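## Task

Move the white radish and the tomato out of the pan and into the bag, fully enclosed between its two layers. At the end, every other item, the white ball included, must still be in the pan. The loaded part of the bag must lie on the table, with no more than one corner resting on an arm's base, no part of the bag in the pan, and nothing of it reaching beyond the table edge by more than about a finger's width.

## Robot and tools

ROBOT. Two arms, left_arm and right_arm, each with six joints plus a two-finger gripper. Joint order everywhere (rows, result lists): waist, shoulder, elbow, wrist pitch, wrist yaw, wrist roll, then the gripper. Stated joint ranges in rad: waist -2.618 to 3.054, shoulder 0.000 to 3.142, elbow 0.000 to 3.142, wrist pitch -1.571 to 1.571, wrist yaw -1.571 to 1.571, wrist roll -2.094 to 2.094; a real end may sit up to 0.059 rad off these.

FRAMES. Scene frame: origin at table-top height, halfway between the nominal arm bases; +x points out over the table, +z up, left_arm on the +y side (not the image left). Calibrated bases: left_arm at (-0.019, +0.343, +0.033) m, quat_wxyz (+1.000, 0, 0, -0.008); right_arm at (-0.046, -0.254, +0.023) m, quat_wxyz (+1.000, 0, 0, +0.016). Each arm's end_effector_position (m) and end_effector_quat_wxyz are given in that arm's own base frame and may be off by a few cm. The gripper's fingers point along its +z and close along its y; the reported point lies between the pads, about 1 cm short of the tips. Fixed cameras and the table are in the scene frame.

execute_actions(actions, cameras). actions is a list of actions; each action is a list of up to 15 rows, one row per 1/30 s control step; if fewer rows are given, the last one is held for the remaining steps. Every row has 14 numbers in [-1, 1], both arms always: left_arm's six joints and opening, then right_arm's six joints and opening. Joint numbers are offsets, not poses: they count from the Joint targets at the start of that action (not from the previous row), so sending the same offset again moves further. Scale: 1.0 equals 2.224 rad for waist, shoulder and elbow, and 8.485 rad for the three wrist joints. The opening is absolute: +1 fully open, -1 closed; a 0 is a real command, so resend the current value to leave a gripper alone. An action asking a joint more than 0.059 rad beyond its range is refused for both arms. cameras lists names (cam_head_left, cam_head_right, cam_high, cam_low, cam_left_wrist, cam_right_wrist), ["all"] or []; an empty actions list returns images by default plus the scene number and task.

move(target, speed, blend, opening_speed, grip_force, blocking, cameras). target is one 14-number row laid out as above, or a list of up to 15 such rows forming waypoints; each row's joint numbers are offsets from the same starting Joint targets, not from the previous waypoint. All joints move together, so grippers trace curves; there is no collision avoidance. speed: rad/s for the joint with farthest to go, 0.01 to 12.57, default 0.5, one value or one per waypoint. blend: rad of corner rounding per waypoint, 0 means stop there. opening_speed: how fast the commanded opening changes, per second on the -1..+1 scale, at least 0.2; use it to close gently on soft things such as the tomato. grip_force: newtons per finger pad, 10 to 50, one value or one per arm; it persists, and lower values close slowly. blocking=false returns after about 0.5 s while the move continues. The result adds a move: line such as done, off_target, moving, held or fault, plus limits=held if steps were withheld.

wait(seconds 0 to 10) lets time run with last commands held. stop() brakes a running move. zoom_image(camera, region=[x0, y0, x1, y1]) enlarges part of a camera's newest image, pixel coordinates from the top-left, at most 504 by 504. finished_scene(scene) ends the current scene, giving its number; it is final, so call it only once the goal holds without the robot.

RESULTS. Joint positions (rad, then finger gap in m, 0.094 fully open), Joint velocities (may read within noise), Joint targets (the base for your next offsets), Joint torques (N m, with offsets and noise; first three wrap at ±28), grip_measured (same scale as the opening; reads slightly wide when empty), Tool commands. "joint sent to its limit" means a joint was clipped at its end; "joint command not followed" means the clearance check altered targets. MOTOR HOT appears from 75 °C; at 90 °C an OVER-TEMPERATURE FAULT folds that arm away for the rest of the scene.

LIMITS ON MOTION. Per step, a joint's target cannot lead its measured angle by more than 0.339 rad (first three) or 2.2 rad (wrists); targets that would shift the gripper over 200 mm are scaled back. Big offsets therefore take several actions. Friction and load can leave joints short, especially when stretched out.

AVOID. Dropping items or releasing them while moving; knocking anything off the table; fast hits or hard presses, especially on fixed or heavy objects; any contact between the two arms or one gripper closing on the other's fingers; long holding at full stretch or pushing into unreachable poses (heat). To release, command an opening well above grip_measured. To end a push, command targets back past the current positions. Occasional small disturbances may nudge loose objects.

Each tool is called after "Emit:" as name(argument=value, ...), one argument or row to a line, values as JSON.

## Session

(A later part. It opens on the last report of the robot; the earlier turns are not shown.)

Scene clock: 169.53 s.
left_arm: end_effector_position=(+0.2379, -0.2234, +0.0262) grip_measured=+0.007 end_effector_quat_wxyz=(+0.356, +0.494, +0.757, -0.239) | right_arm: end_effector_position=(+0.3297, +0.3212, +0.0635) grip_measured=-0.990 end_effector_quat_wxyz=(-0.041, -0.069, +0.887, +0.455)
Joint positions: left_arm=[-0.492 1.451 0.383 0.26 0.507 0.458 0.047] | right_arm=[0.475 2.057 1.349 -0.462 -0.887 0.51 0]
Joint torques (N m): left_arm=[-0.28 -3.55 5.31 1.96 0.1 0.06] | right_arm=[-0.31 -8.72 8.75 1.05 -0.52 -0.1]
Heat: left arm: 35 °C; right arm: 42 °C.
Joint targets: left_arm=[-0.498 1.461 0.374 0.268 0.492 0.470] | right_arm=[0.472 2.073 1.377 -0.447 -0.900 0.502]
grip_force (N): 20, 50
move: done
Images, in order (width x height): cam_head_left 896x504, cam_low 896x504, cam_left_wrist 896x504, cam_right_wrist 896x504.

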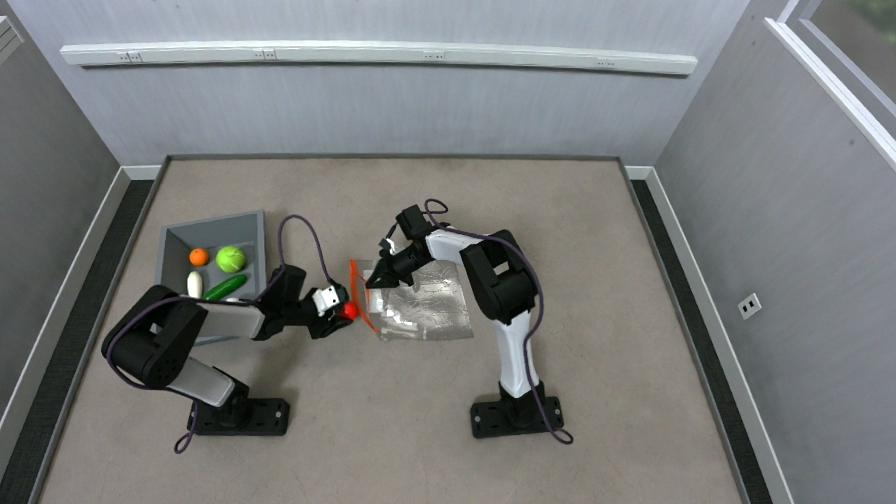

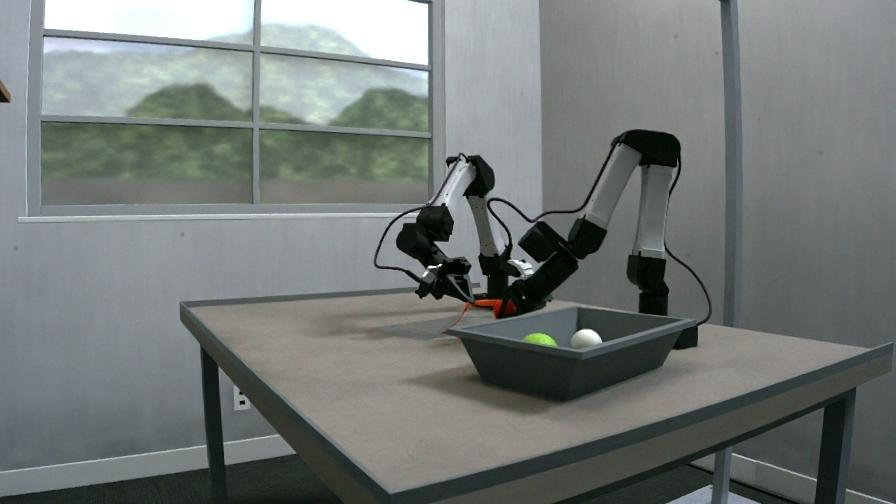

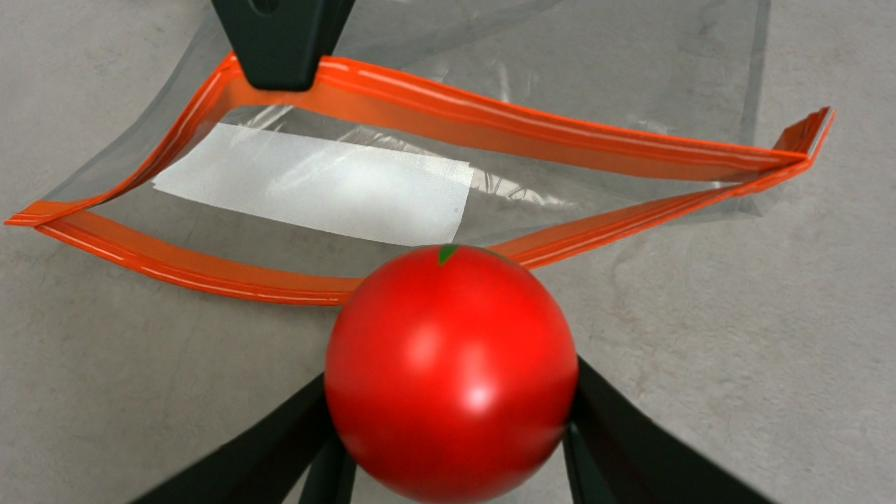

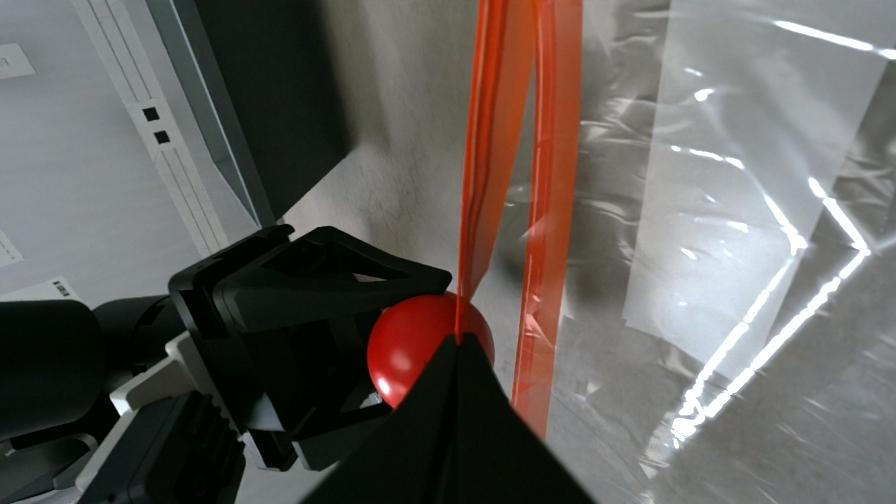

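Emit:
move(
  target=[-0.0551,0.0895,0.0746,0.0047,0,0,0.0,0,0,0,0,0,0,-1],
  speed=0.12,
  cameras=["cam_left_wrist","cam_right_wrist","cam_low","cam_head_left"],
)

Emit:
zoom_image(
  camera="cam_head_left",
  region=[280, 190, 480, 370],
)

Scene clock: 172.77 s.
left_arm: end_effector_position=(+0.2397, -0.2725, +0.0152) grip_measured=+0.007 end_effector_quat_wxyz=(+0.333, +0.539, +0.729, -0.260) | right_arm: end_effector_position=(+0.3297, +0.3212, +0.0635) grip_measured=-0.990 end_effector_quat_wxyz=(-0.041, -0.069, +0.887, +0.455)
Joint positions: left_arm=[-0.614 1.647 0.521 0.3 0.507 0.458 0.047] | right_arm=[0.475 2.057 1.349 -0.462 -0.887 0.51 0]
Joint torques (N m): left_arm=[-0.29 -4.68 7.68 1.93 0.11 0.06] | right_arm=[-0.31 -8.72 8.73 1.06 -0.52 -0.1]
Heat: left arm: 34 °C; right arm: 42 °C.
Joint targets: left_arm=[-0.621 1.661 0.539 0.308 0.492 0.470] | right_arm=[0.472 2.073 1.377 -0.447 -0.900 0.502]
grip_force (N): 20, 50
move: done
Images, in order (width x height): cam_head_left 896x504, cam_low 896x504, cam_left_wrist 896x504, cam_right_wrist 896x504.

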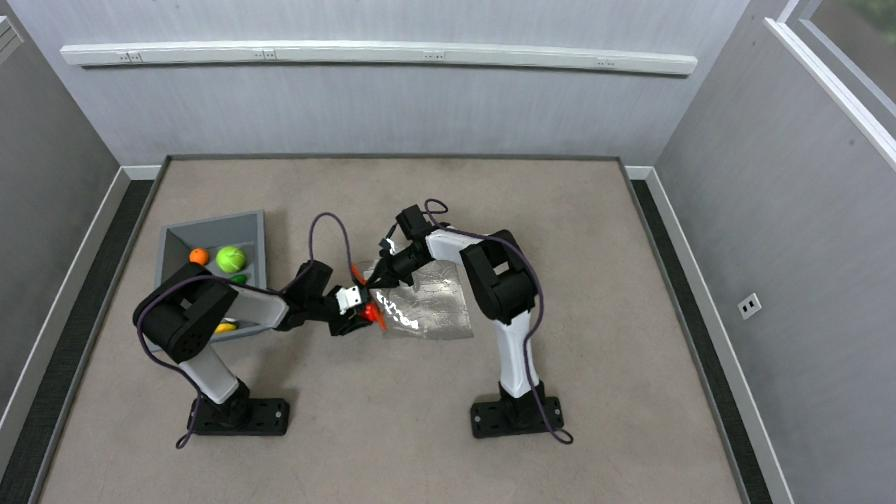

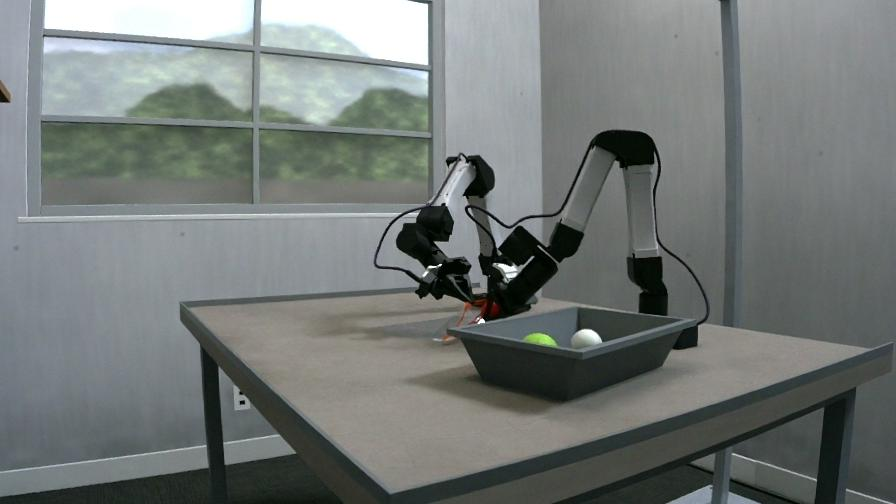

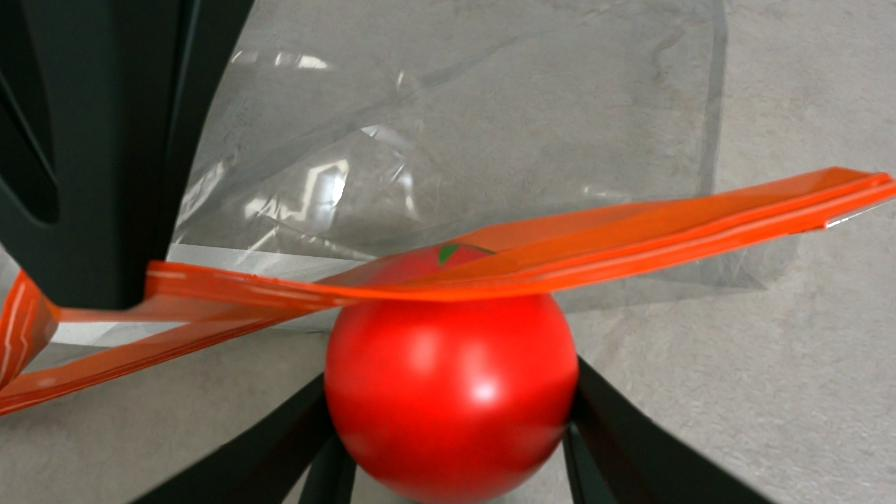

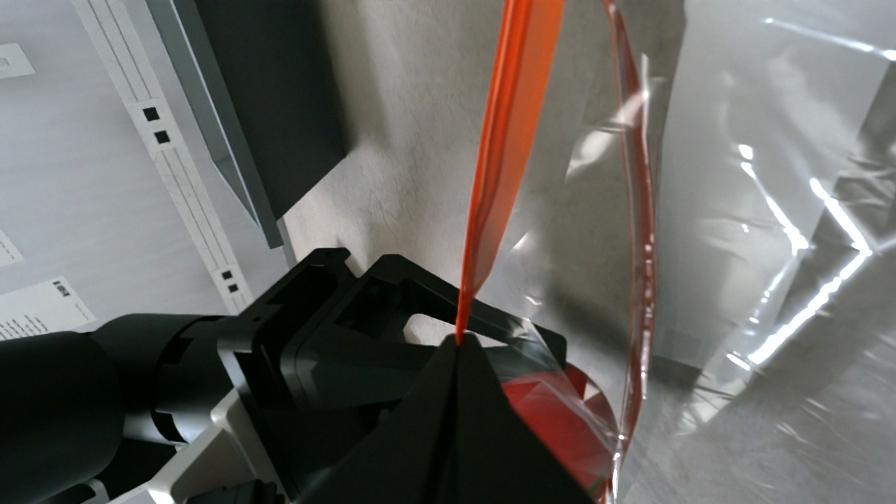

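Scaled by 2.520 from the camera's 896x504 image, which has a finer 1280x720 frame.

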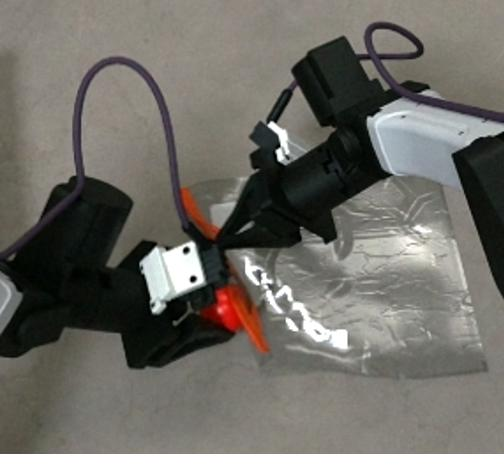

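Emit:
move(
  target=[
    [0.0553,-0.0899,-0.0742,-0.0047,0,0,0.0,0,0,0,0,0,0,-1],
    [0.1106,-0.1072,-0.1228,0.0318,0.0216,-0.0077,0.0,0.0234,-0.0665,-0.152,0.0612,0.0211,0.0315,-1],
  ],
  speed=[0.2,0.3],
  cameras=["cam_left_wrist","cam_right_wrist","cam_low","cam_head_left"],
)

Emit:
zoom_image(
  camera="cam_low",
  region=[350, 200, 550, 360],
)

Emit:
zoom_image(
  camera="cam_head_left",
  region=[280, 190, 480, 370],
)

Scene clock: 179.27 s.
left_arm: end_effector_position=(+0.2512, -0.2155, +0.0562) grip_measured=+0.007 end_effector_quat_wxyz=(+0.450, +0.465, +0.710, -0.278) | right_arm: end_effector_position=(+0.3319, +0.3226, +0.0385) grip_measured=-0.990 end_effector_quat_wxyz=(+0.054, -0.013, +0.887, +0.459)
Joint positions: left_arm=[-0.381 1.439 0.277 0.57 0.659 0.417 0.047] | right_arm=[0.518 1.975 1.043 0.053 -0.73 0.763 0]
Joint torques (N m): left_arm=[0.75 -5.3 4.82 2.15 0.35 -0.17] | right_arm=[0.62 -13.53 5.37 1.47 -0.24 0.07]
Heat: left arm: 33 °C; right arm: 43 °C.
Joint targets: left_arm=[-0.375 1.422 0.266 0.578 0.675 0.405] | right_arm=[0.524 1.925 1.039 0.073 -0.721 0.769]
grip_force (N): 20, 50
move: off_target (right_arm); right_arm: the shoulder is farthest, 0.050 rad from its target
Images, in order (width x height): cam_head_left 896x504, cam_low 896x504, cam_left_wrist 896x504, cam_right_wrist 896x504.

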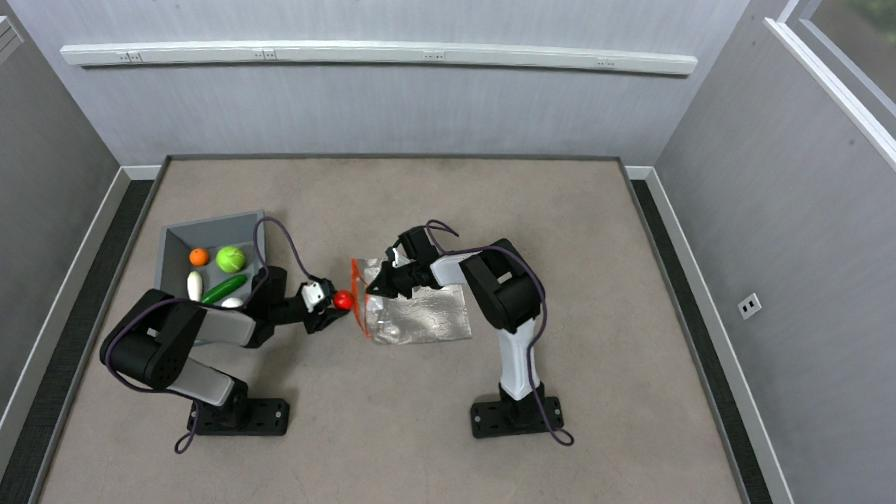

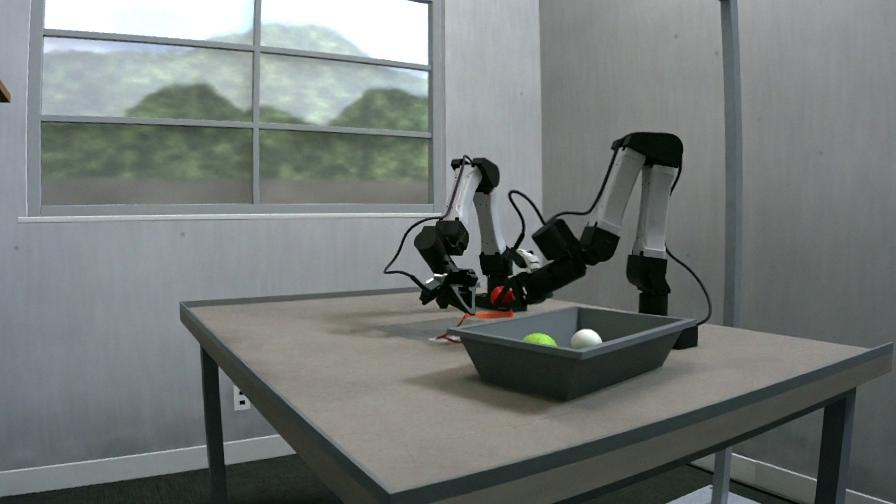

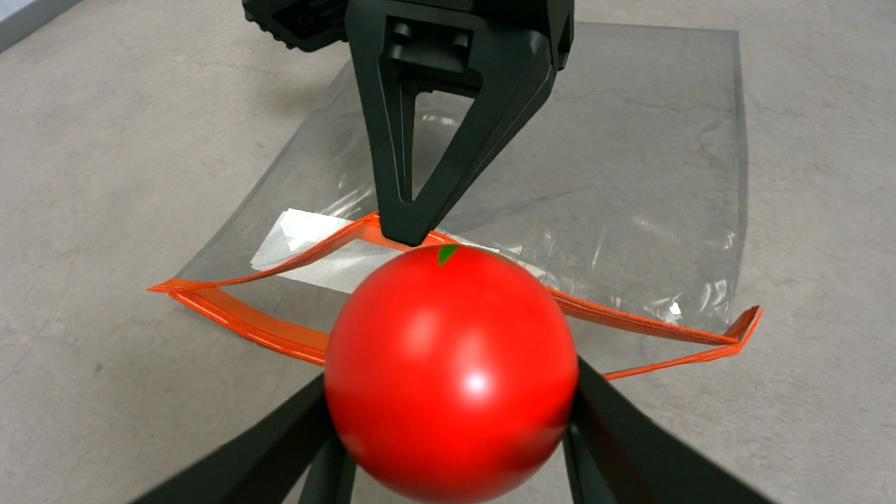

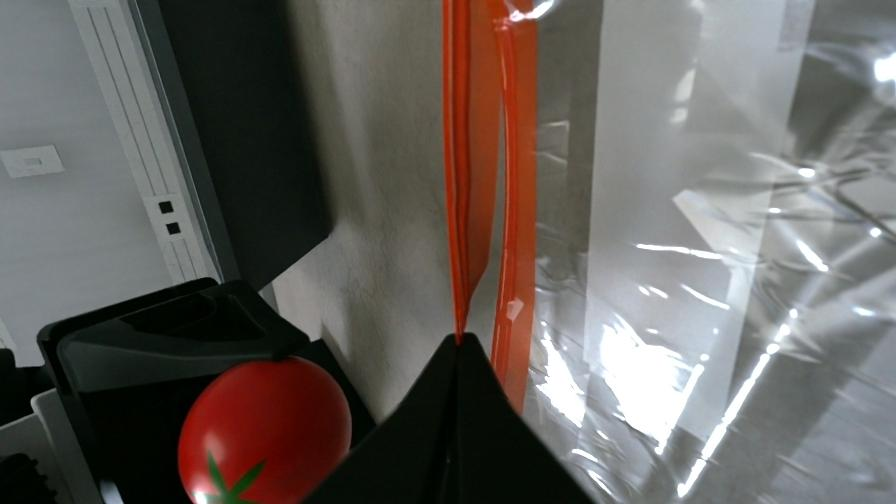

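Scaled by 2.520 from the camera's 896x504 image, which has a finer 1280x720 frame.

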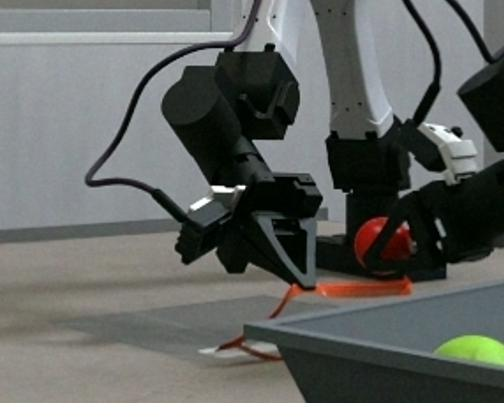

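Scaled by 2.520 from the camera's 896x504 image, which has a finer 1280x720 frame.

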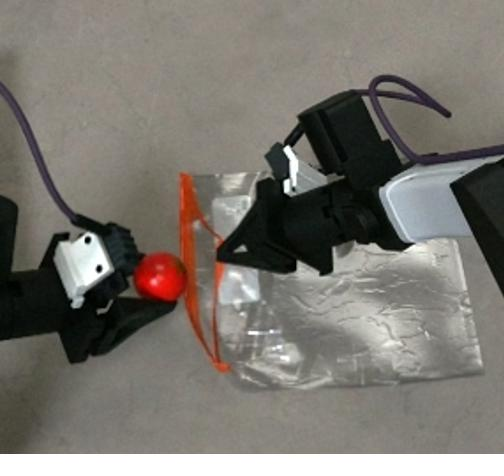

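Emit:
move(
  target=[
    [-0.018,0.1407,-0.0243,0.0416,0,0,0.0,0,-0.0405,0,-0.0106,0,0,-1],
    [-0.0746,0.1951,0.0576,0.035,0,0,0.0,0,-0.0405,0,-0.0106,0,0,-1],
  ],
  speed=[0.25,0.12],
  cameras=["cam_left_wrist","cam_right_wrist","cam_low","cam_head_left"],
)

Emit:
zoom_image(
  camera="cam_low",
  region=[350, 200, 550, 360],
)

Emit:
zoom_image(
  camera="cam_head_left",
  region=[280, 190, 480, 370],
)

Scene clock: 185.00 s.
left_arm: end_effector_position=(+0.2510, -0.2725, +0.0165) grip_measured=+0.007 end_effector_quat_wxyz=(+0.436, +0.518, +0.667, -0.311) | right_arm: end_effector_position=(+0.3270, +0.3196, +0.0686) grip_measured=-0.990 end_effector_quat_wxyz=(+0.062, -0.016, +0.884, +0.462)
Joint positions: left_arm=[-0.534 1.841 0.38 0.889 0.66 0.417 0.047] | right_arm=[0.518 1.881 1.043 -0.021 -0.728 0.763 0]
Joint torques (N m): left_arm=[-0.27 -4.93 5.5 1.92 0.37 -0.17] | right_arm=[0.84 -12.77 5.71 1.37 -0.21 0.06]
Heat: left arm: 32 °C; right arm: 44 °C.
Joint targets: left_arm=[-0.541 1.856 0.395 0.875 0.675 0.405] | right_arm=[0.524 1.835 1.039 -0.017 -0.721 0.769]
grip_force (N): 20, 50
move: off_target (right_arm); right_arm: the shoulder is farthest, 0.046 rad from its target
Images, in order (width x height): cam_head_left 896x504, cam_low 896x504, cam_left_wrist 896x504, cam_right_wrist 896x504.

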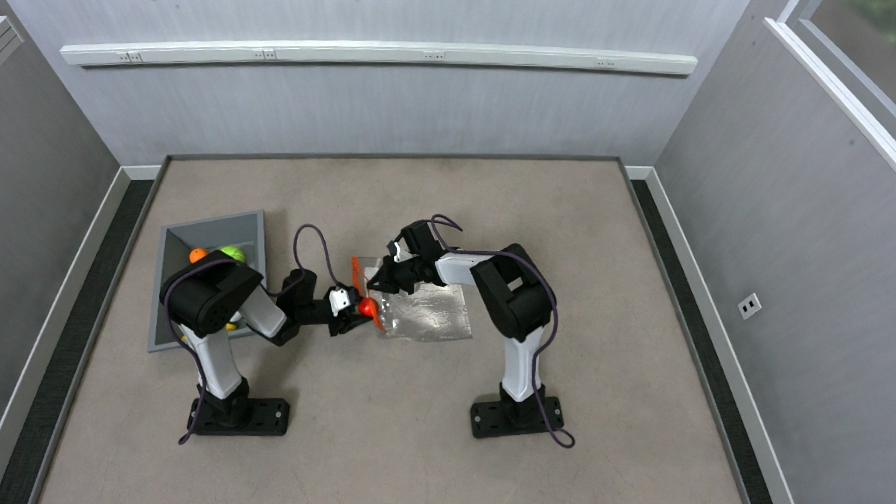

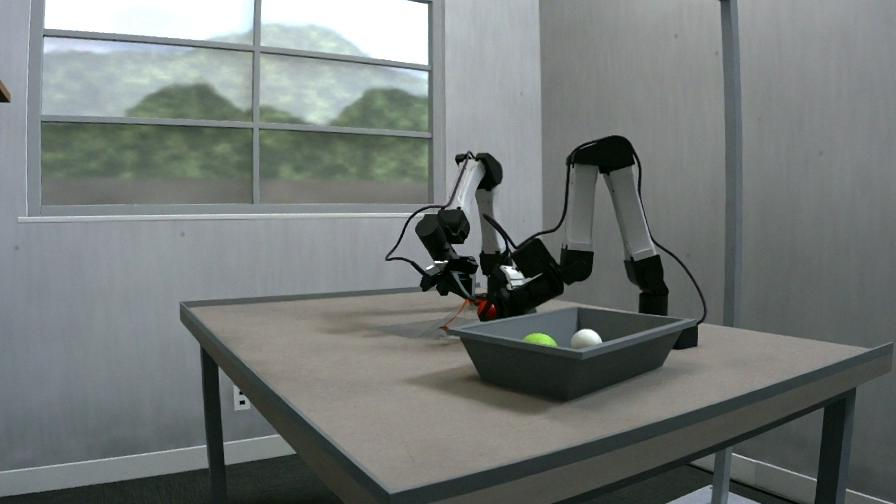

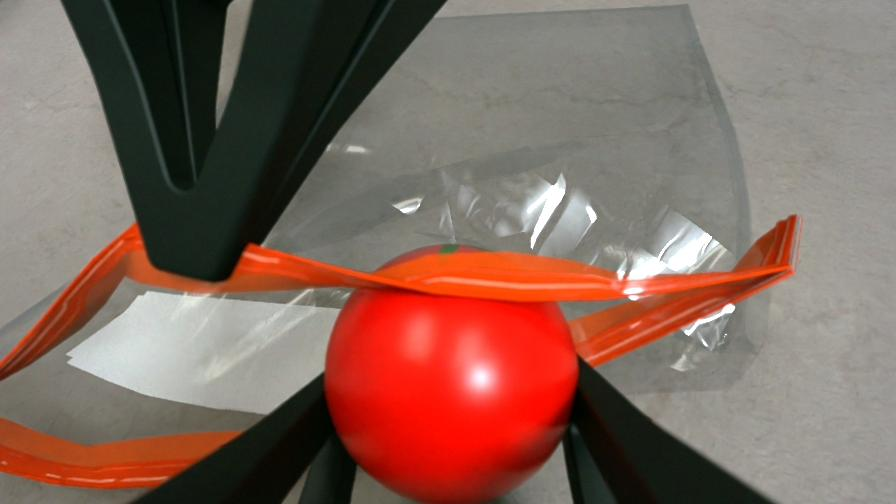

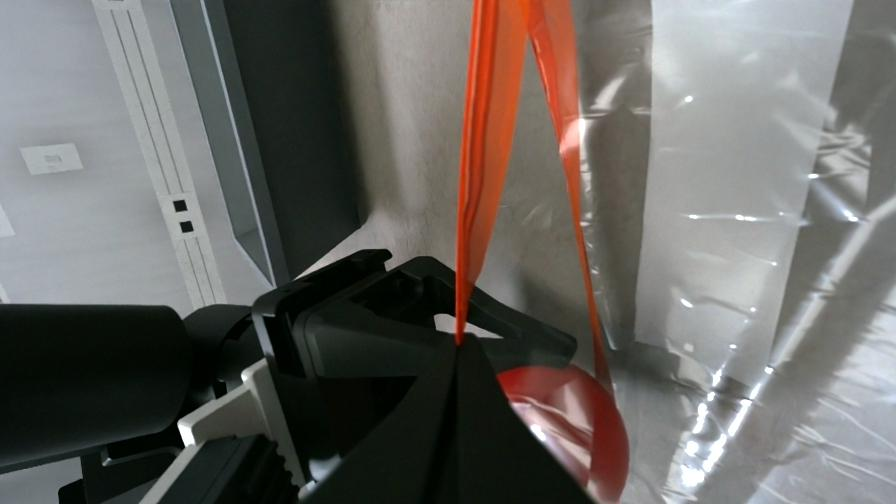

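Scaled by 2.520 from the camera's 896x504 image, which has a finer 1280x720 frame.

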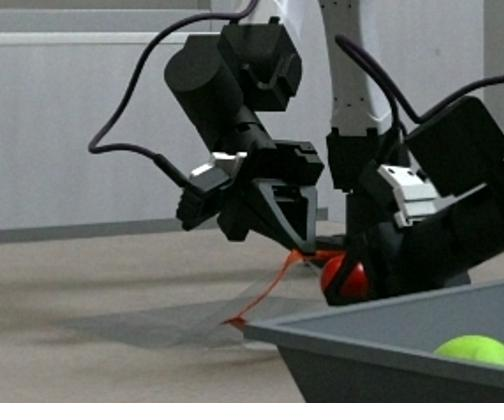

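Scaled by 2.520 from the camera's 896x504 image, which has a finer 1280x720 frame.

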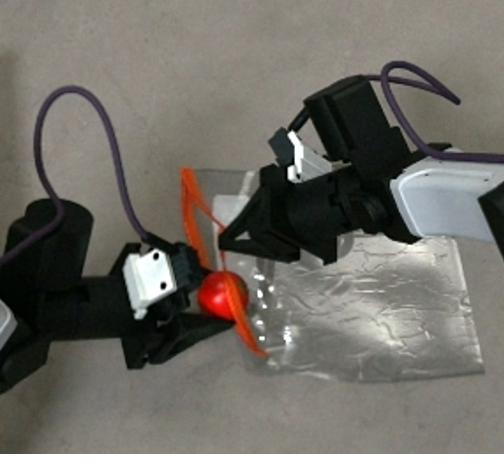

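Emit:
move(
  target=[
    [0,0,0,0,0,0.0471,0.0,0,0,0,0,0,0,-1],
    [-0.021,0.0324,0.0434,-0.003,0,0.0471,0.0,0,0,0,0,0,0,-1],
  ],
  speed=[0.25,0.1],
  cameras=["cam_left_wrist","cam_right_wrist","cam_head_left","cam_high"],
)

Emit:
zoom_image(
  camera="cam_high",
  region=[340, 120, 560, 330],
)

Emit:
zoom_image(
  camera="cam_head_left",
  region=[280, 190, 480, 370],
)

Scene clock: 189.83 s.
left_arm: end_effector_position=(+0.2573, -0.2957, +0.0113) grip_measured=+0.007 end_effector_quat_wxyz=(+0.478, +0.646, +0.547, -0.236) | right_arm: end_effector_position=(+0.3271, +0.3194, +0.0683) grip_measured=-0.990 end_effector_quat_wxyz=(+0.062, -0.016, +0.885, +0.461)
Joint positions: left_arm=[-0.579 1.913 0.474 0.86 0.66 0.792 0.047] | right_arm=[0.518 1.881 1.043 -0.022 -0.726 0.763 0]
Joint torques (N m): left_arm=[-0.43 -5.67 5.93 1.92 0.37 0.05] | right_arm=[0.59 -12.75 5.72 1.37 -0.23 0.06]
Heat: left arm: 32 °C; right arm: 44 °C.
Joint targets: left_arm=[-0.587 1.928 0.491 0.849 0.675 0.804] | right_arm=[0.524 1.835 1.039 -0.017 -0.721 0.769]
grip_force (N): 20, 50
move: off_target (right_arm); right_arm: the shoulder is farthest, 0.046 rad from its target
Images, in order (width x height): cam_head_left 896x504, cam_high 896x504, cam_left_wrist 896x504, cam_right_wrist 896x504.

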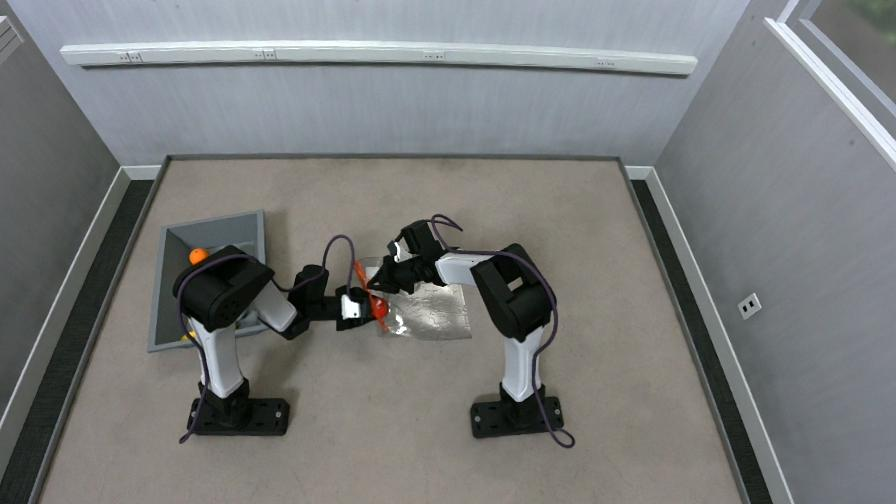

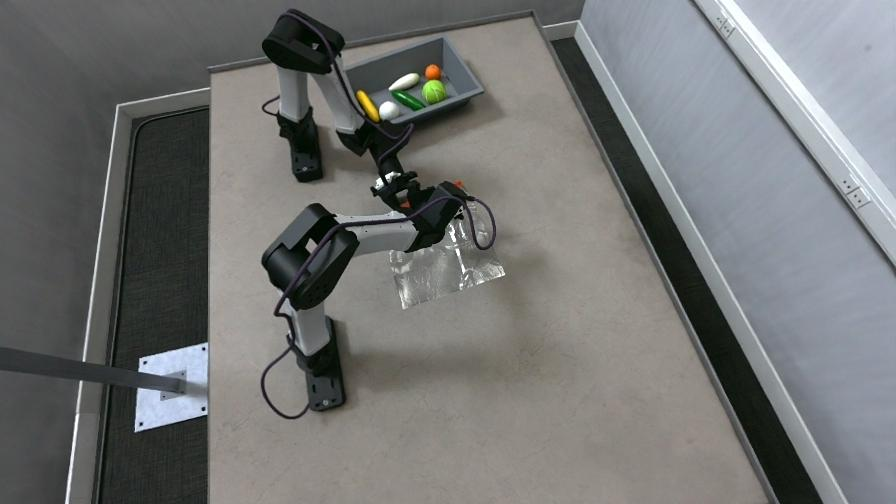

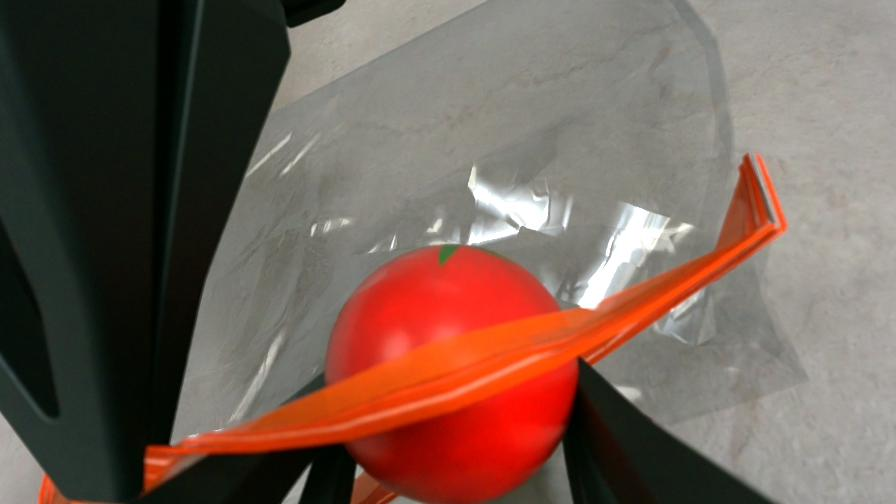

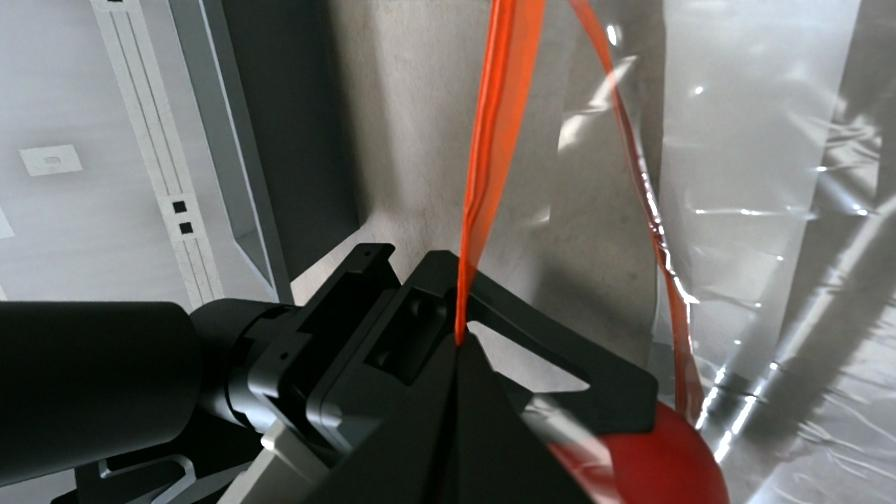

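Scaled by 2.291 from the camera's 896x504 image, which has a finer 1280x720 frame.

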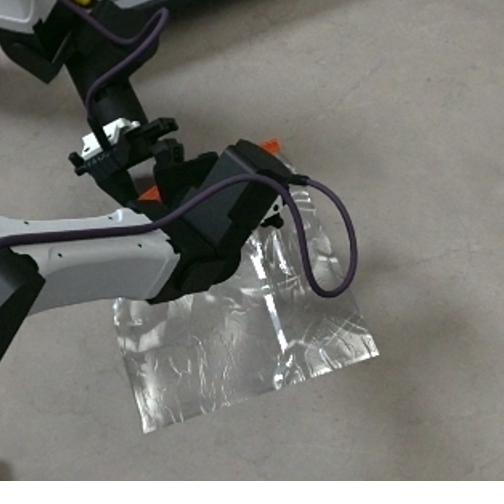

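Scaled by 2.520 from the camera's 896x504 image, which has a finer 1280x720 frame.

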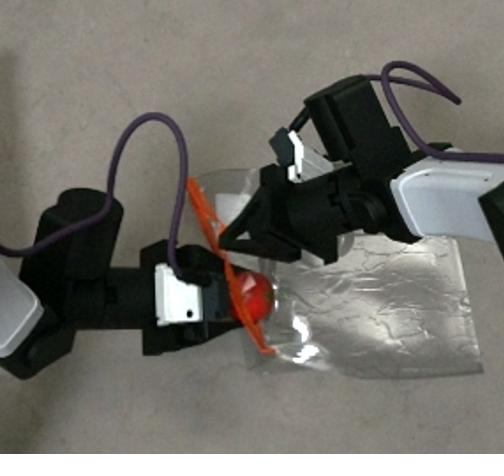

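Emit:
move(
  target=[
    [0,0,0,0,0,0,0.0,0,-0.0337,0,-0.0088,0,0,-1],
    [-0.04,0.0405,0.0598,-0.004,0,0,0.0,0,-0.0337,0,-0.0088,0,0,-1],
  ],
  speed=[0.1,0.08],
  cameras=["cam_left_wrist","cam_right_wrist","cam_head_left","cam_low"],
)

Emit:
zoom_image(
  camera="cam_low",
  region=[350, 200, 550, 360],
)

Emit:
zoom_image(
  camera="cam_head_left",
  region=[280, 190, 480, 370],
)

Scene clock: 193.83 s.
left_arm: end_effector_position=(+0.2520, -0.3343, +0.0012) grip_measured=+0.006 end_effector_quat_wxyz=(+0.458, +0.670, +0.523, -0.259) | right_arm: end_effector_position=(+0.3211, +0.3133, +0.0912) grip_measured=-0.990 end_effector_quat_wxyz=(+0.069, -0.013, +0.887, +0.457)
Joint positions: left_arm=[-0.667 2.006 0.599 0.806 0.66 0.792 0.047] | right_arm=[0.518 1.797 1.043 -0.101 -0.709 0.763 0]
Joint torques (N m): left_arm=[-0.49 -6.8 6.86 2.13 0.38 0.04] | right_arm=[0.59 -11.51 5.98 1.43 -0.38 0.06]
Heat: left arm: 32 °C; right arm: 44 °C.
Joint targets: left_arm=[-0.676 2.018 0.624 0.816 0.675 0.804] | right_arm=[0.524 1.760 1.039 -0.092 -0.721 0.769]
grip_force (N): 20, 50
move: off_target (right_arm); right_arm: the shoulder is farthest, 0.037 rad from its target
Images, in order (width x height): cam_head_left 896x504, cam_low 896x504, cam_left_wrist 896x504, cam_right_wrist 896x504.

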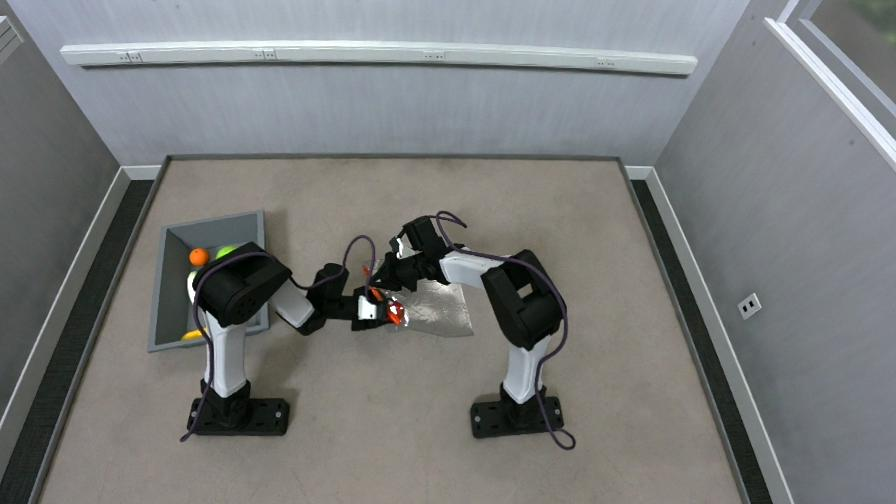

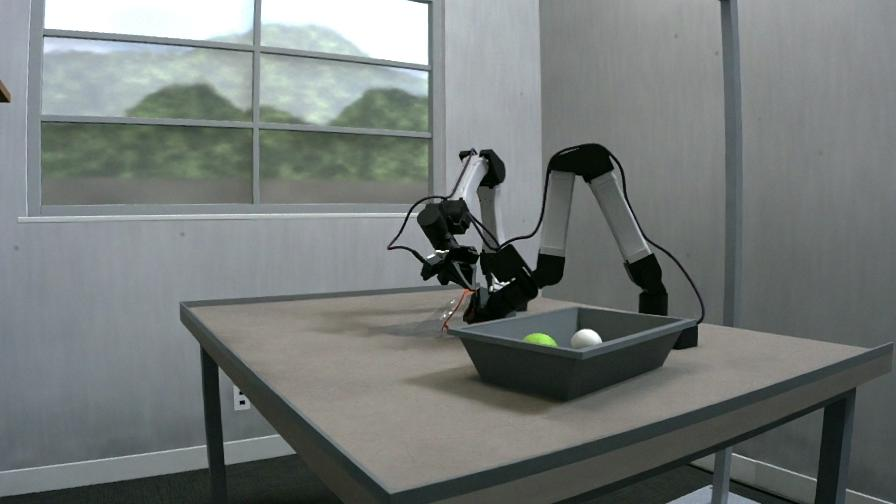

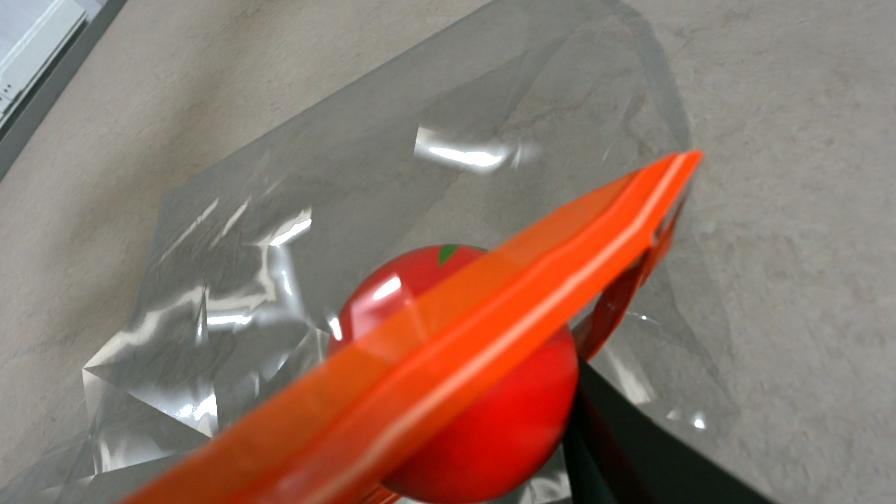

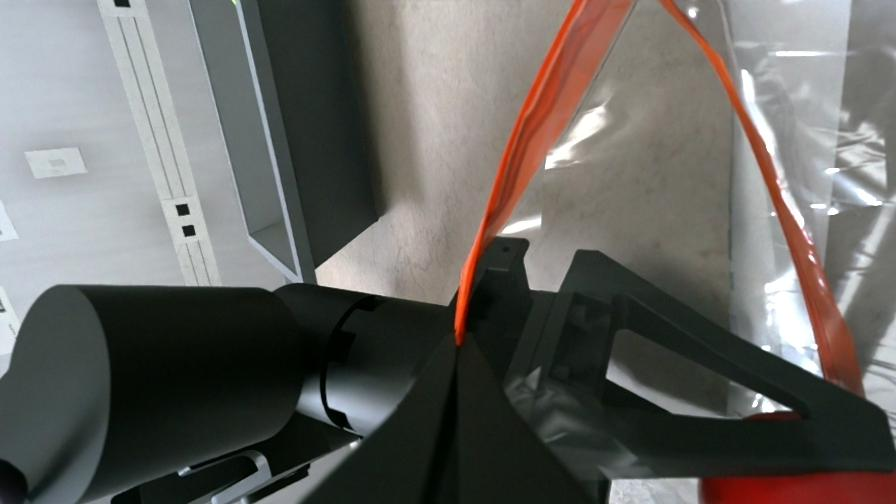

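Scaled by 2.520 from the camera's 896x504 image, which has a finer 1280x720 frame.

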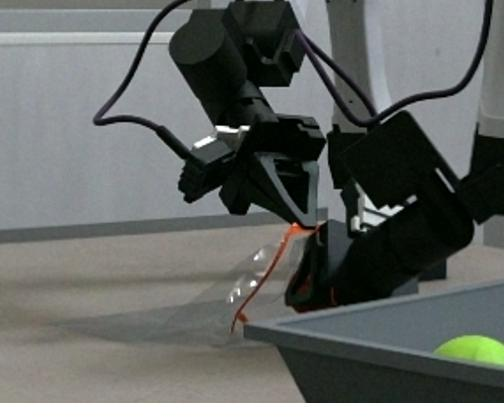

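Scaled by 2.520 from the camera's 896x504 image, which has a finer 1280x720 frame.

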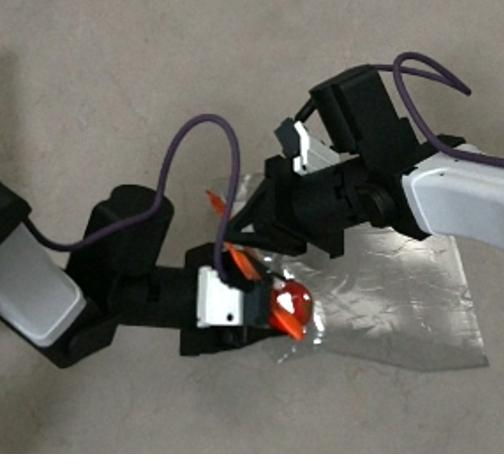

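Emit:
move(
  target=[
    [0,0,0,0,0,0,0.0,0,-0.045,0,-0.0118,0,0,-1],
    [-0.0252,0.0292,0.0544,-0.0078,0,0,0.0,0,-0.045,0,-0.0118,0,0,-1],
  ],
  speed=[0.1,0.07],
  cameras=["cam_left_wrist","cam_right_wrist","cam_head_left","cam_low"],
)

Emit:
zoom_image(
  camera="cam_low",
  region=[350, 200, 550, 360],
)

Emit:
zoom_image(
  camera="cam_head_left",
  region=[280, 190, 480, 370],
)

Scene clock: 198.57 s.
left_arm: end_effector_position=(+0.2569, -0.3705, +0.0073) grip_measured=+0.006 end_effector_quat_wxyz=(+0.462, +0.684, +0.496, -0.269) | right_arm: end_effector_position=(+0.3088, +0.3063, +0.1175) grip_measured=-0.990 end_effector_quat_wxyz=(+0.069, -0.013, +0.887, +0.457)
Joint positions: left_arm=[-0.725 2.064 0.727 0.765 0.661 0.793 0.047] | right_arm=[0.518 1.701 1.043 -0.198 -0.709 0.763 0]
Joint torques (N m): left_arm=[-0.32 -7.06 6.58 1.88 0.37 0.03] | right_arm=[0.62 -11.25 6.22 1.39 -0.38 0.06]
Heat: left arm: 32 °C; right arm: 44 °C.
Joint targets: left_arm=[-0.733 2.083 0.745 0.749 0.675 0.804] | right_arm=[0.524 1.660 1.039 -0.192 -0.721 0.769]
grip_force (N): 20, 50
move: off_target (right_arm); right_arm: the shoulder is farthest, 0.041 rad from its target
Images, in order (width x height): cam_head_left 896x504, cam_low 896x504, cam_left_wrist 896x504, cam_right_wrist 896x504.

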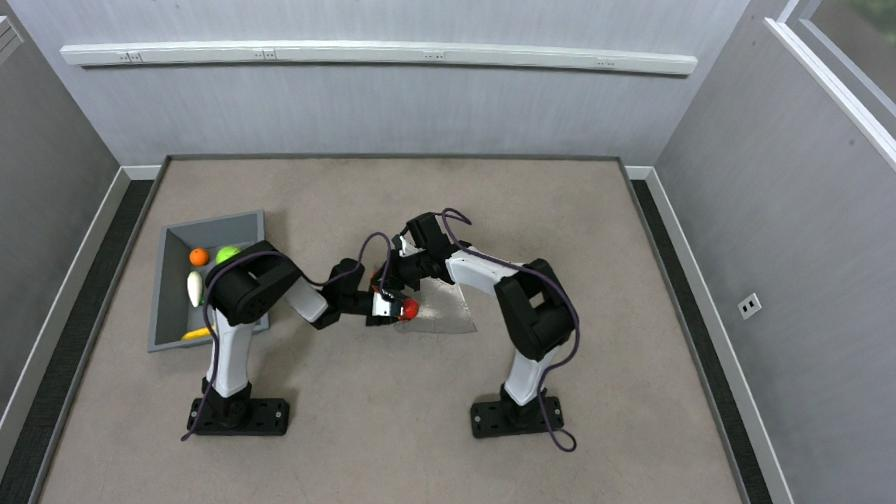

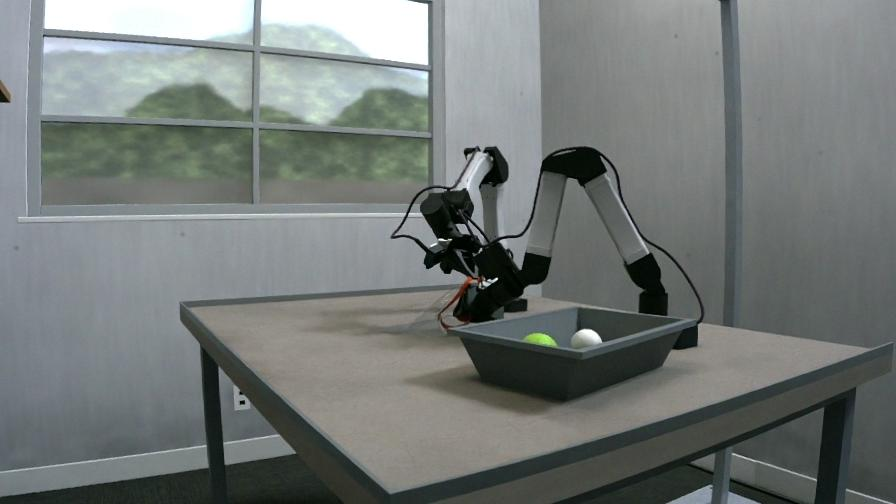

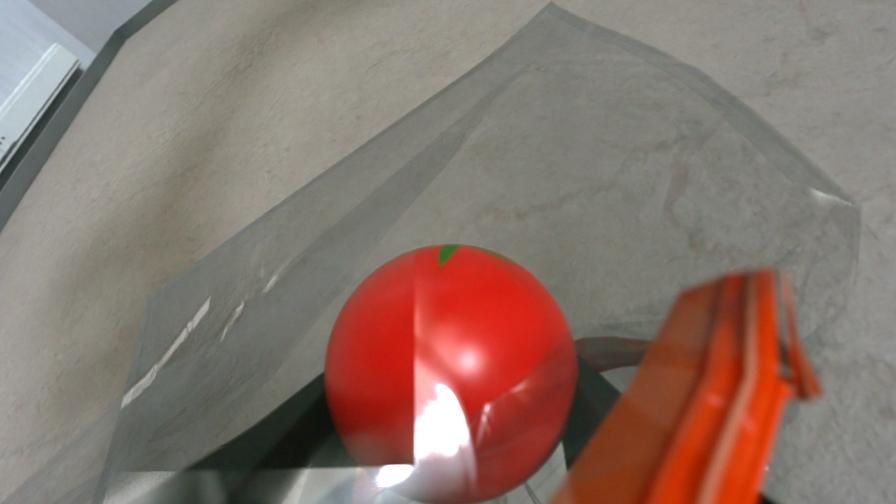

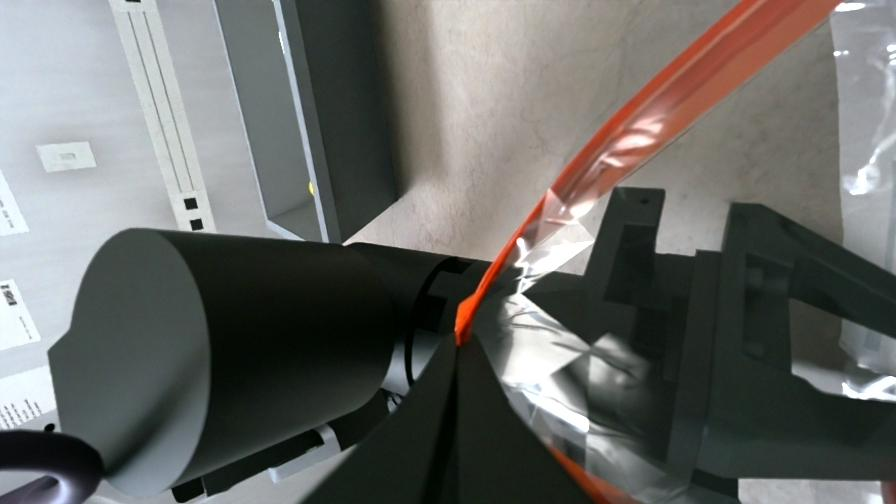

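Scaled by 2.520 from the camera's 896x504 image, which has a finer 1280x720 frame.

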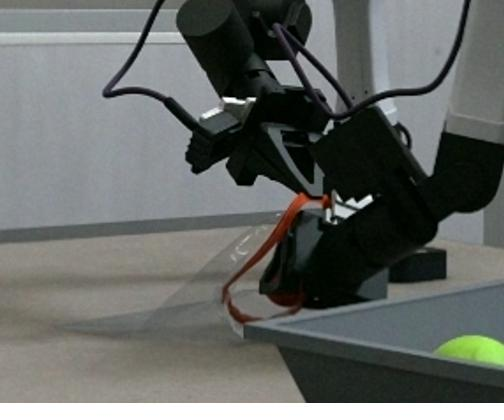

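Scaled by 2.520 from the camera's 896x504 image, which has a finer 1280x720 frame.

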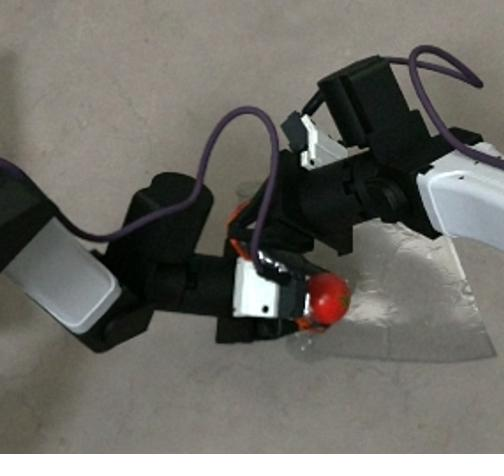

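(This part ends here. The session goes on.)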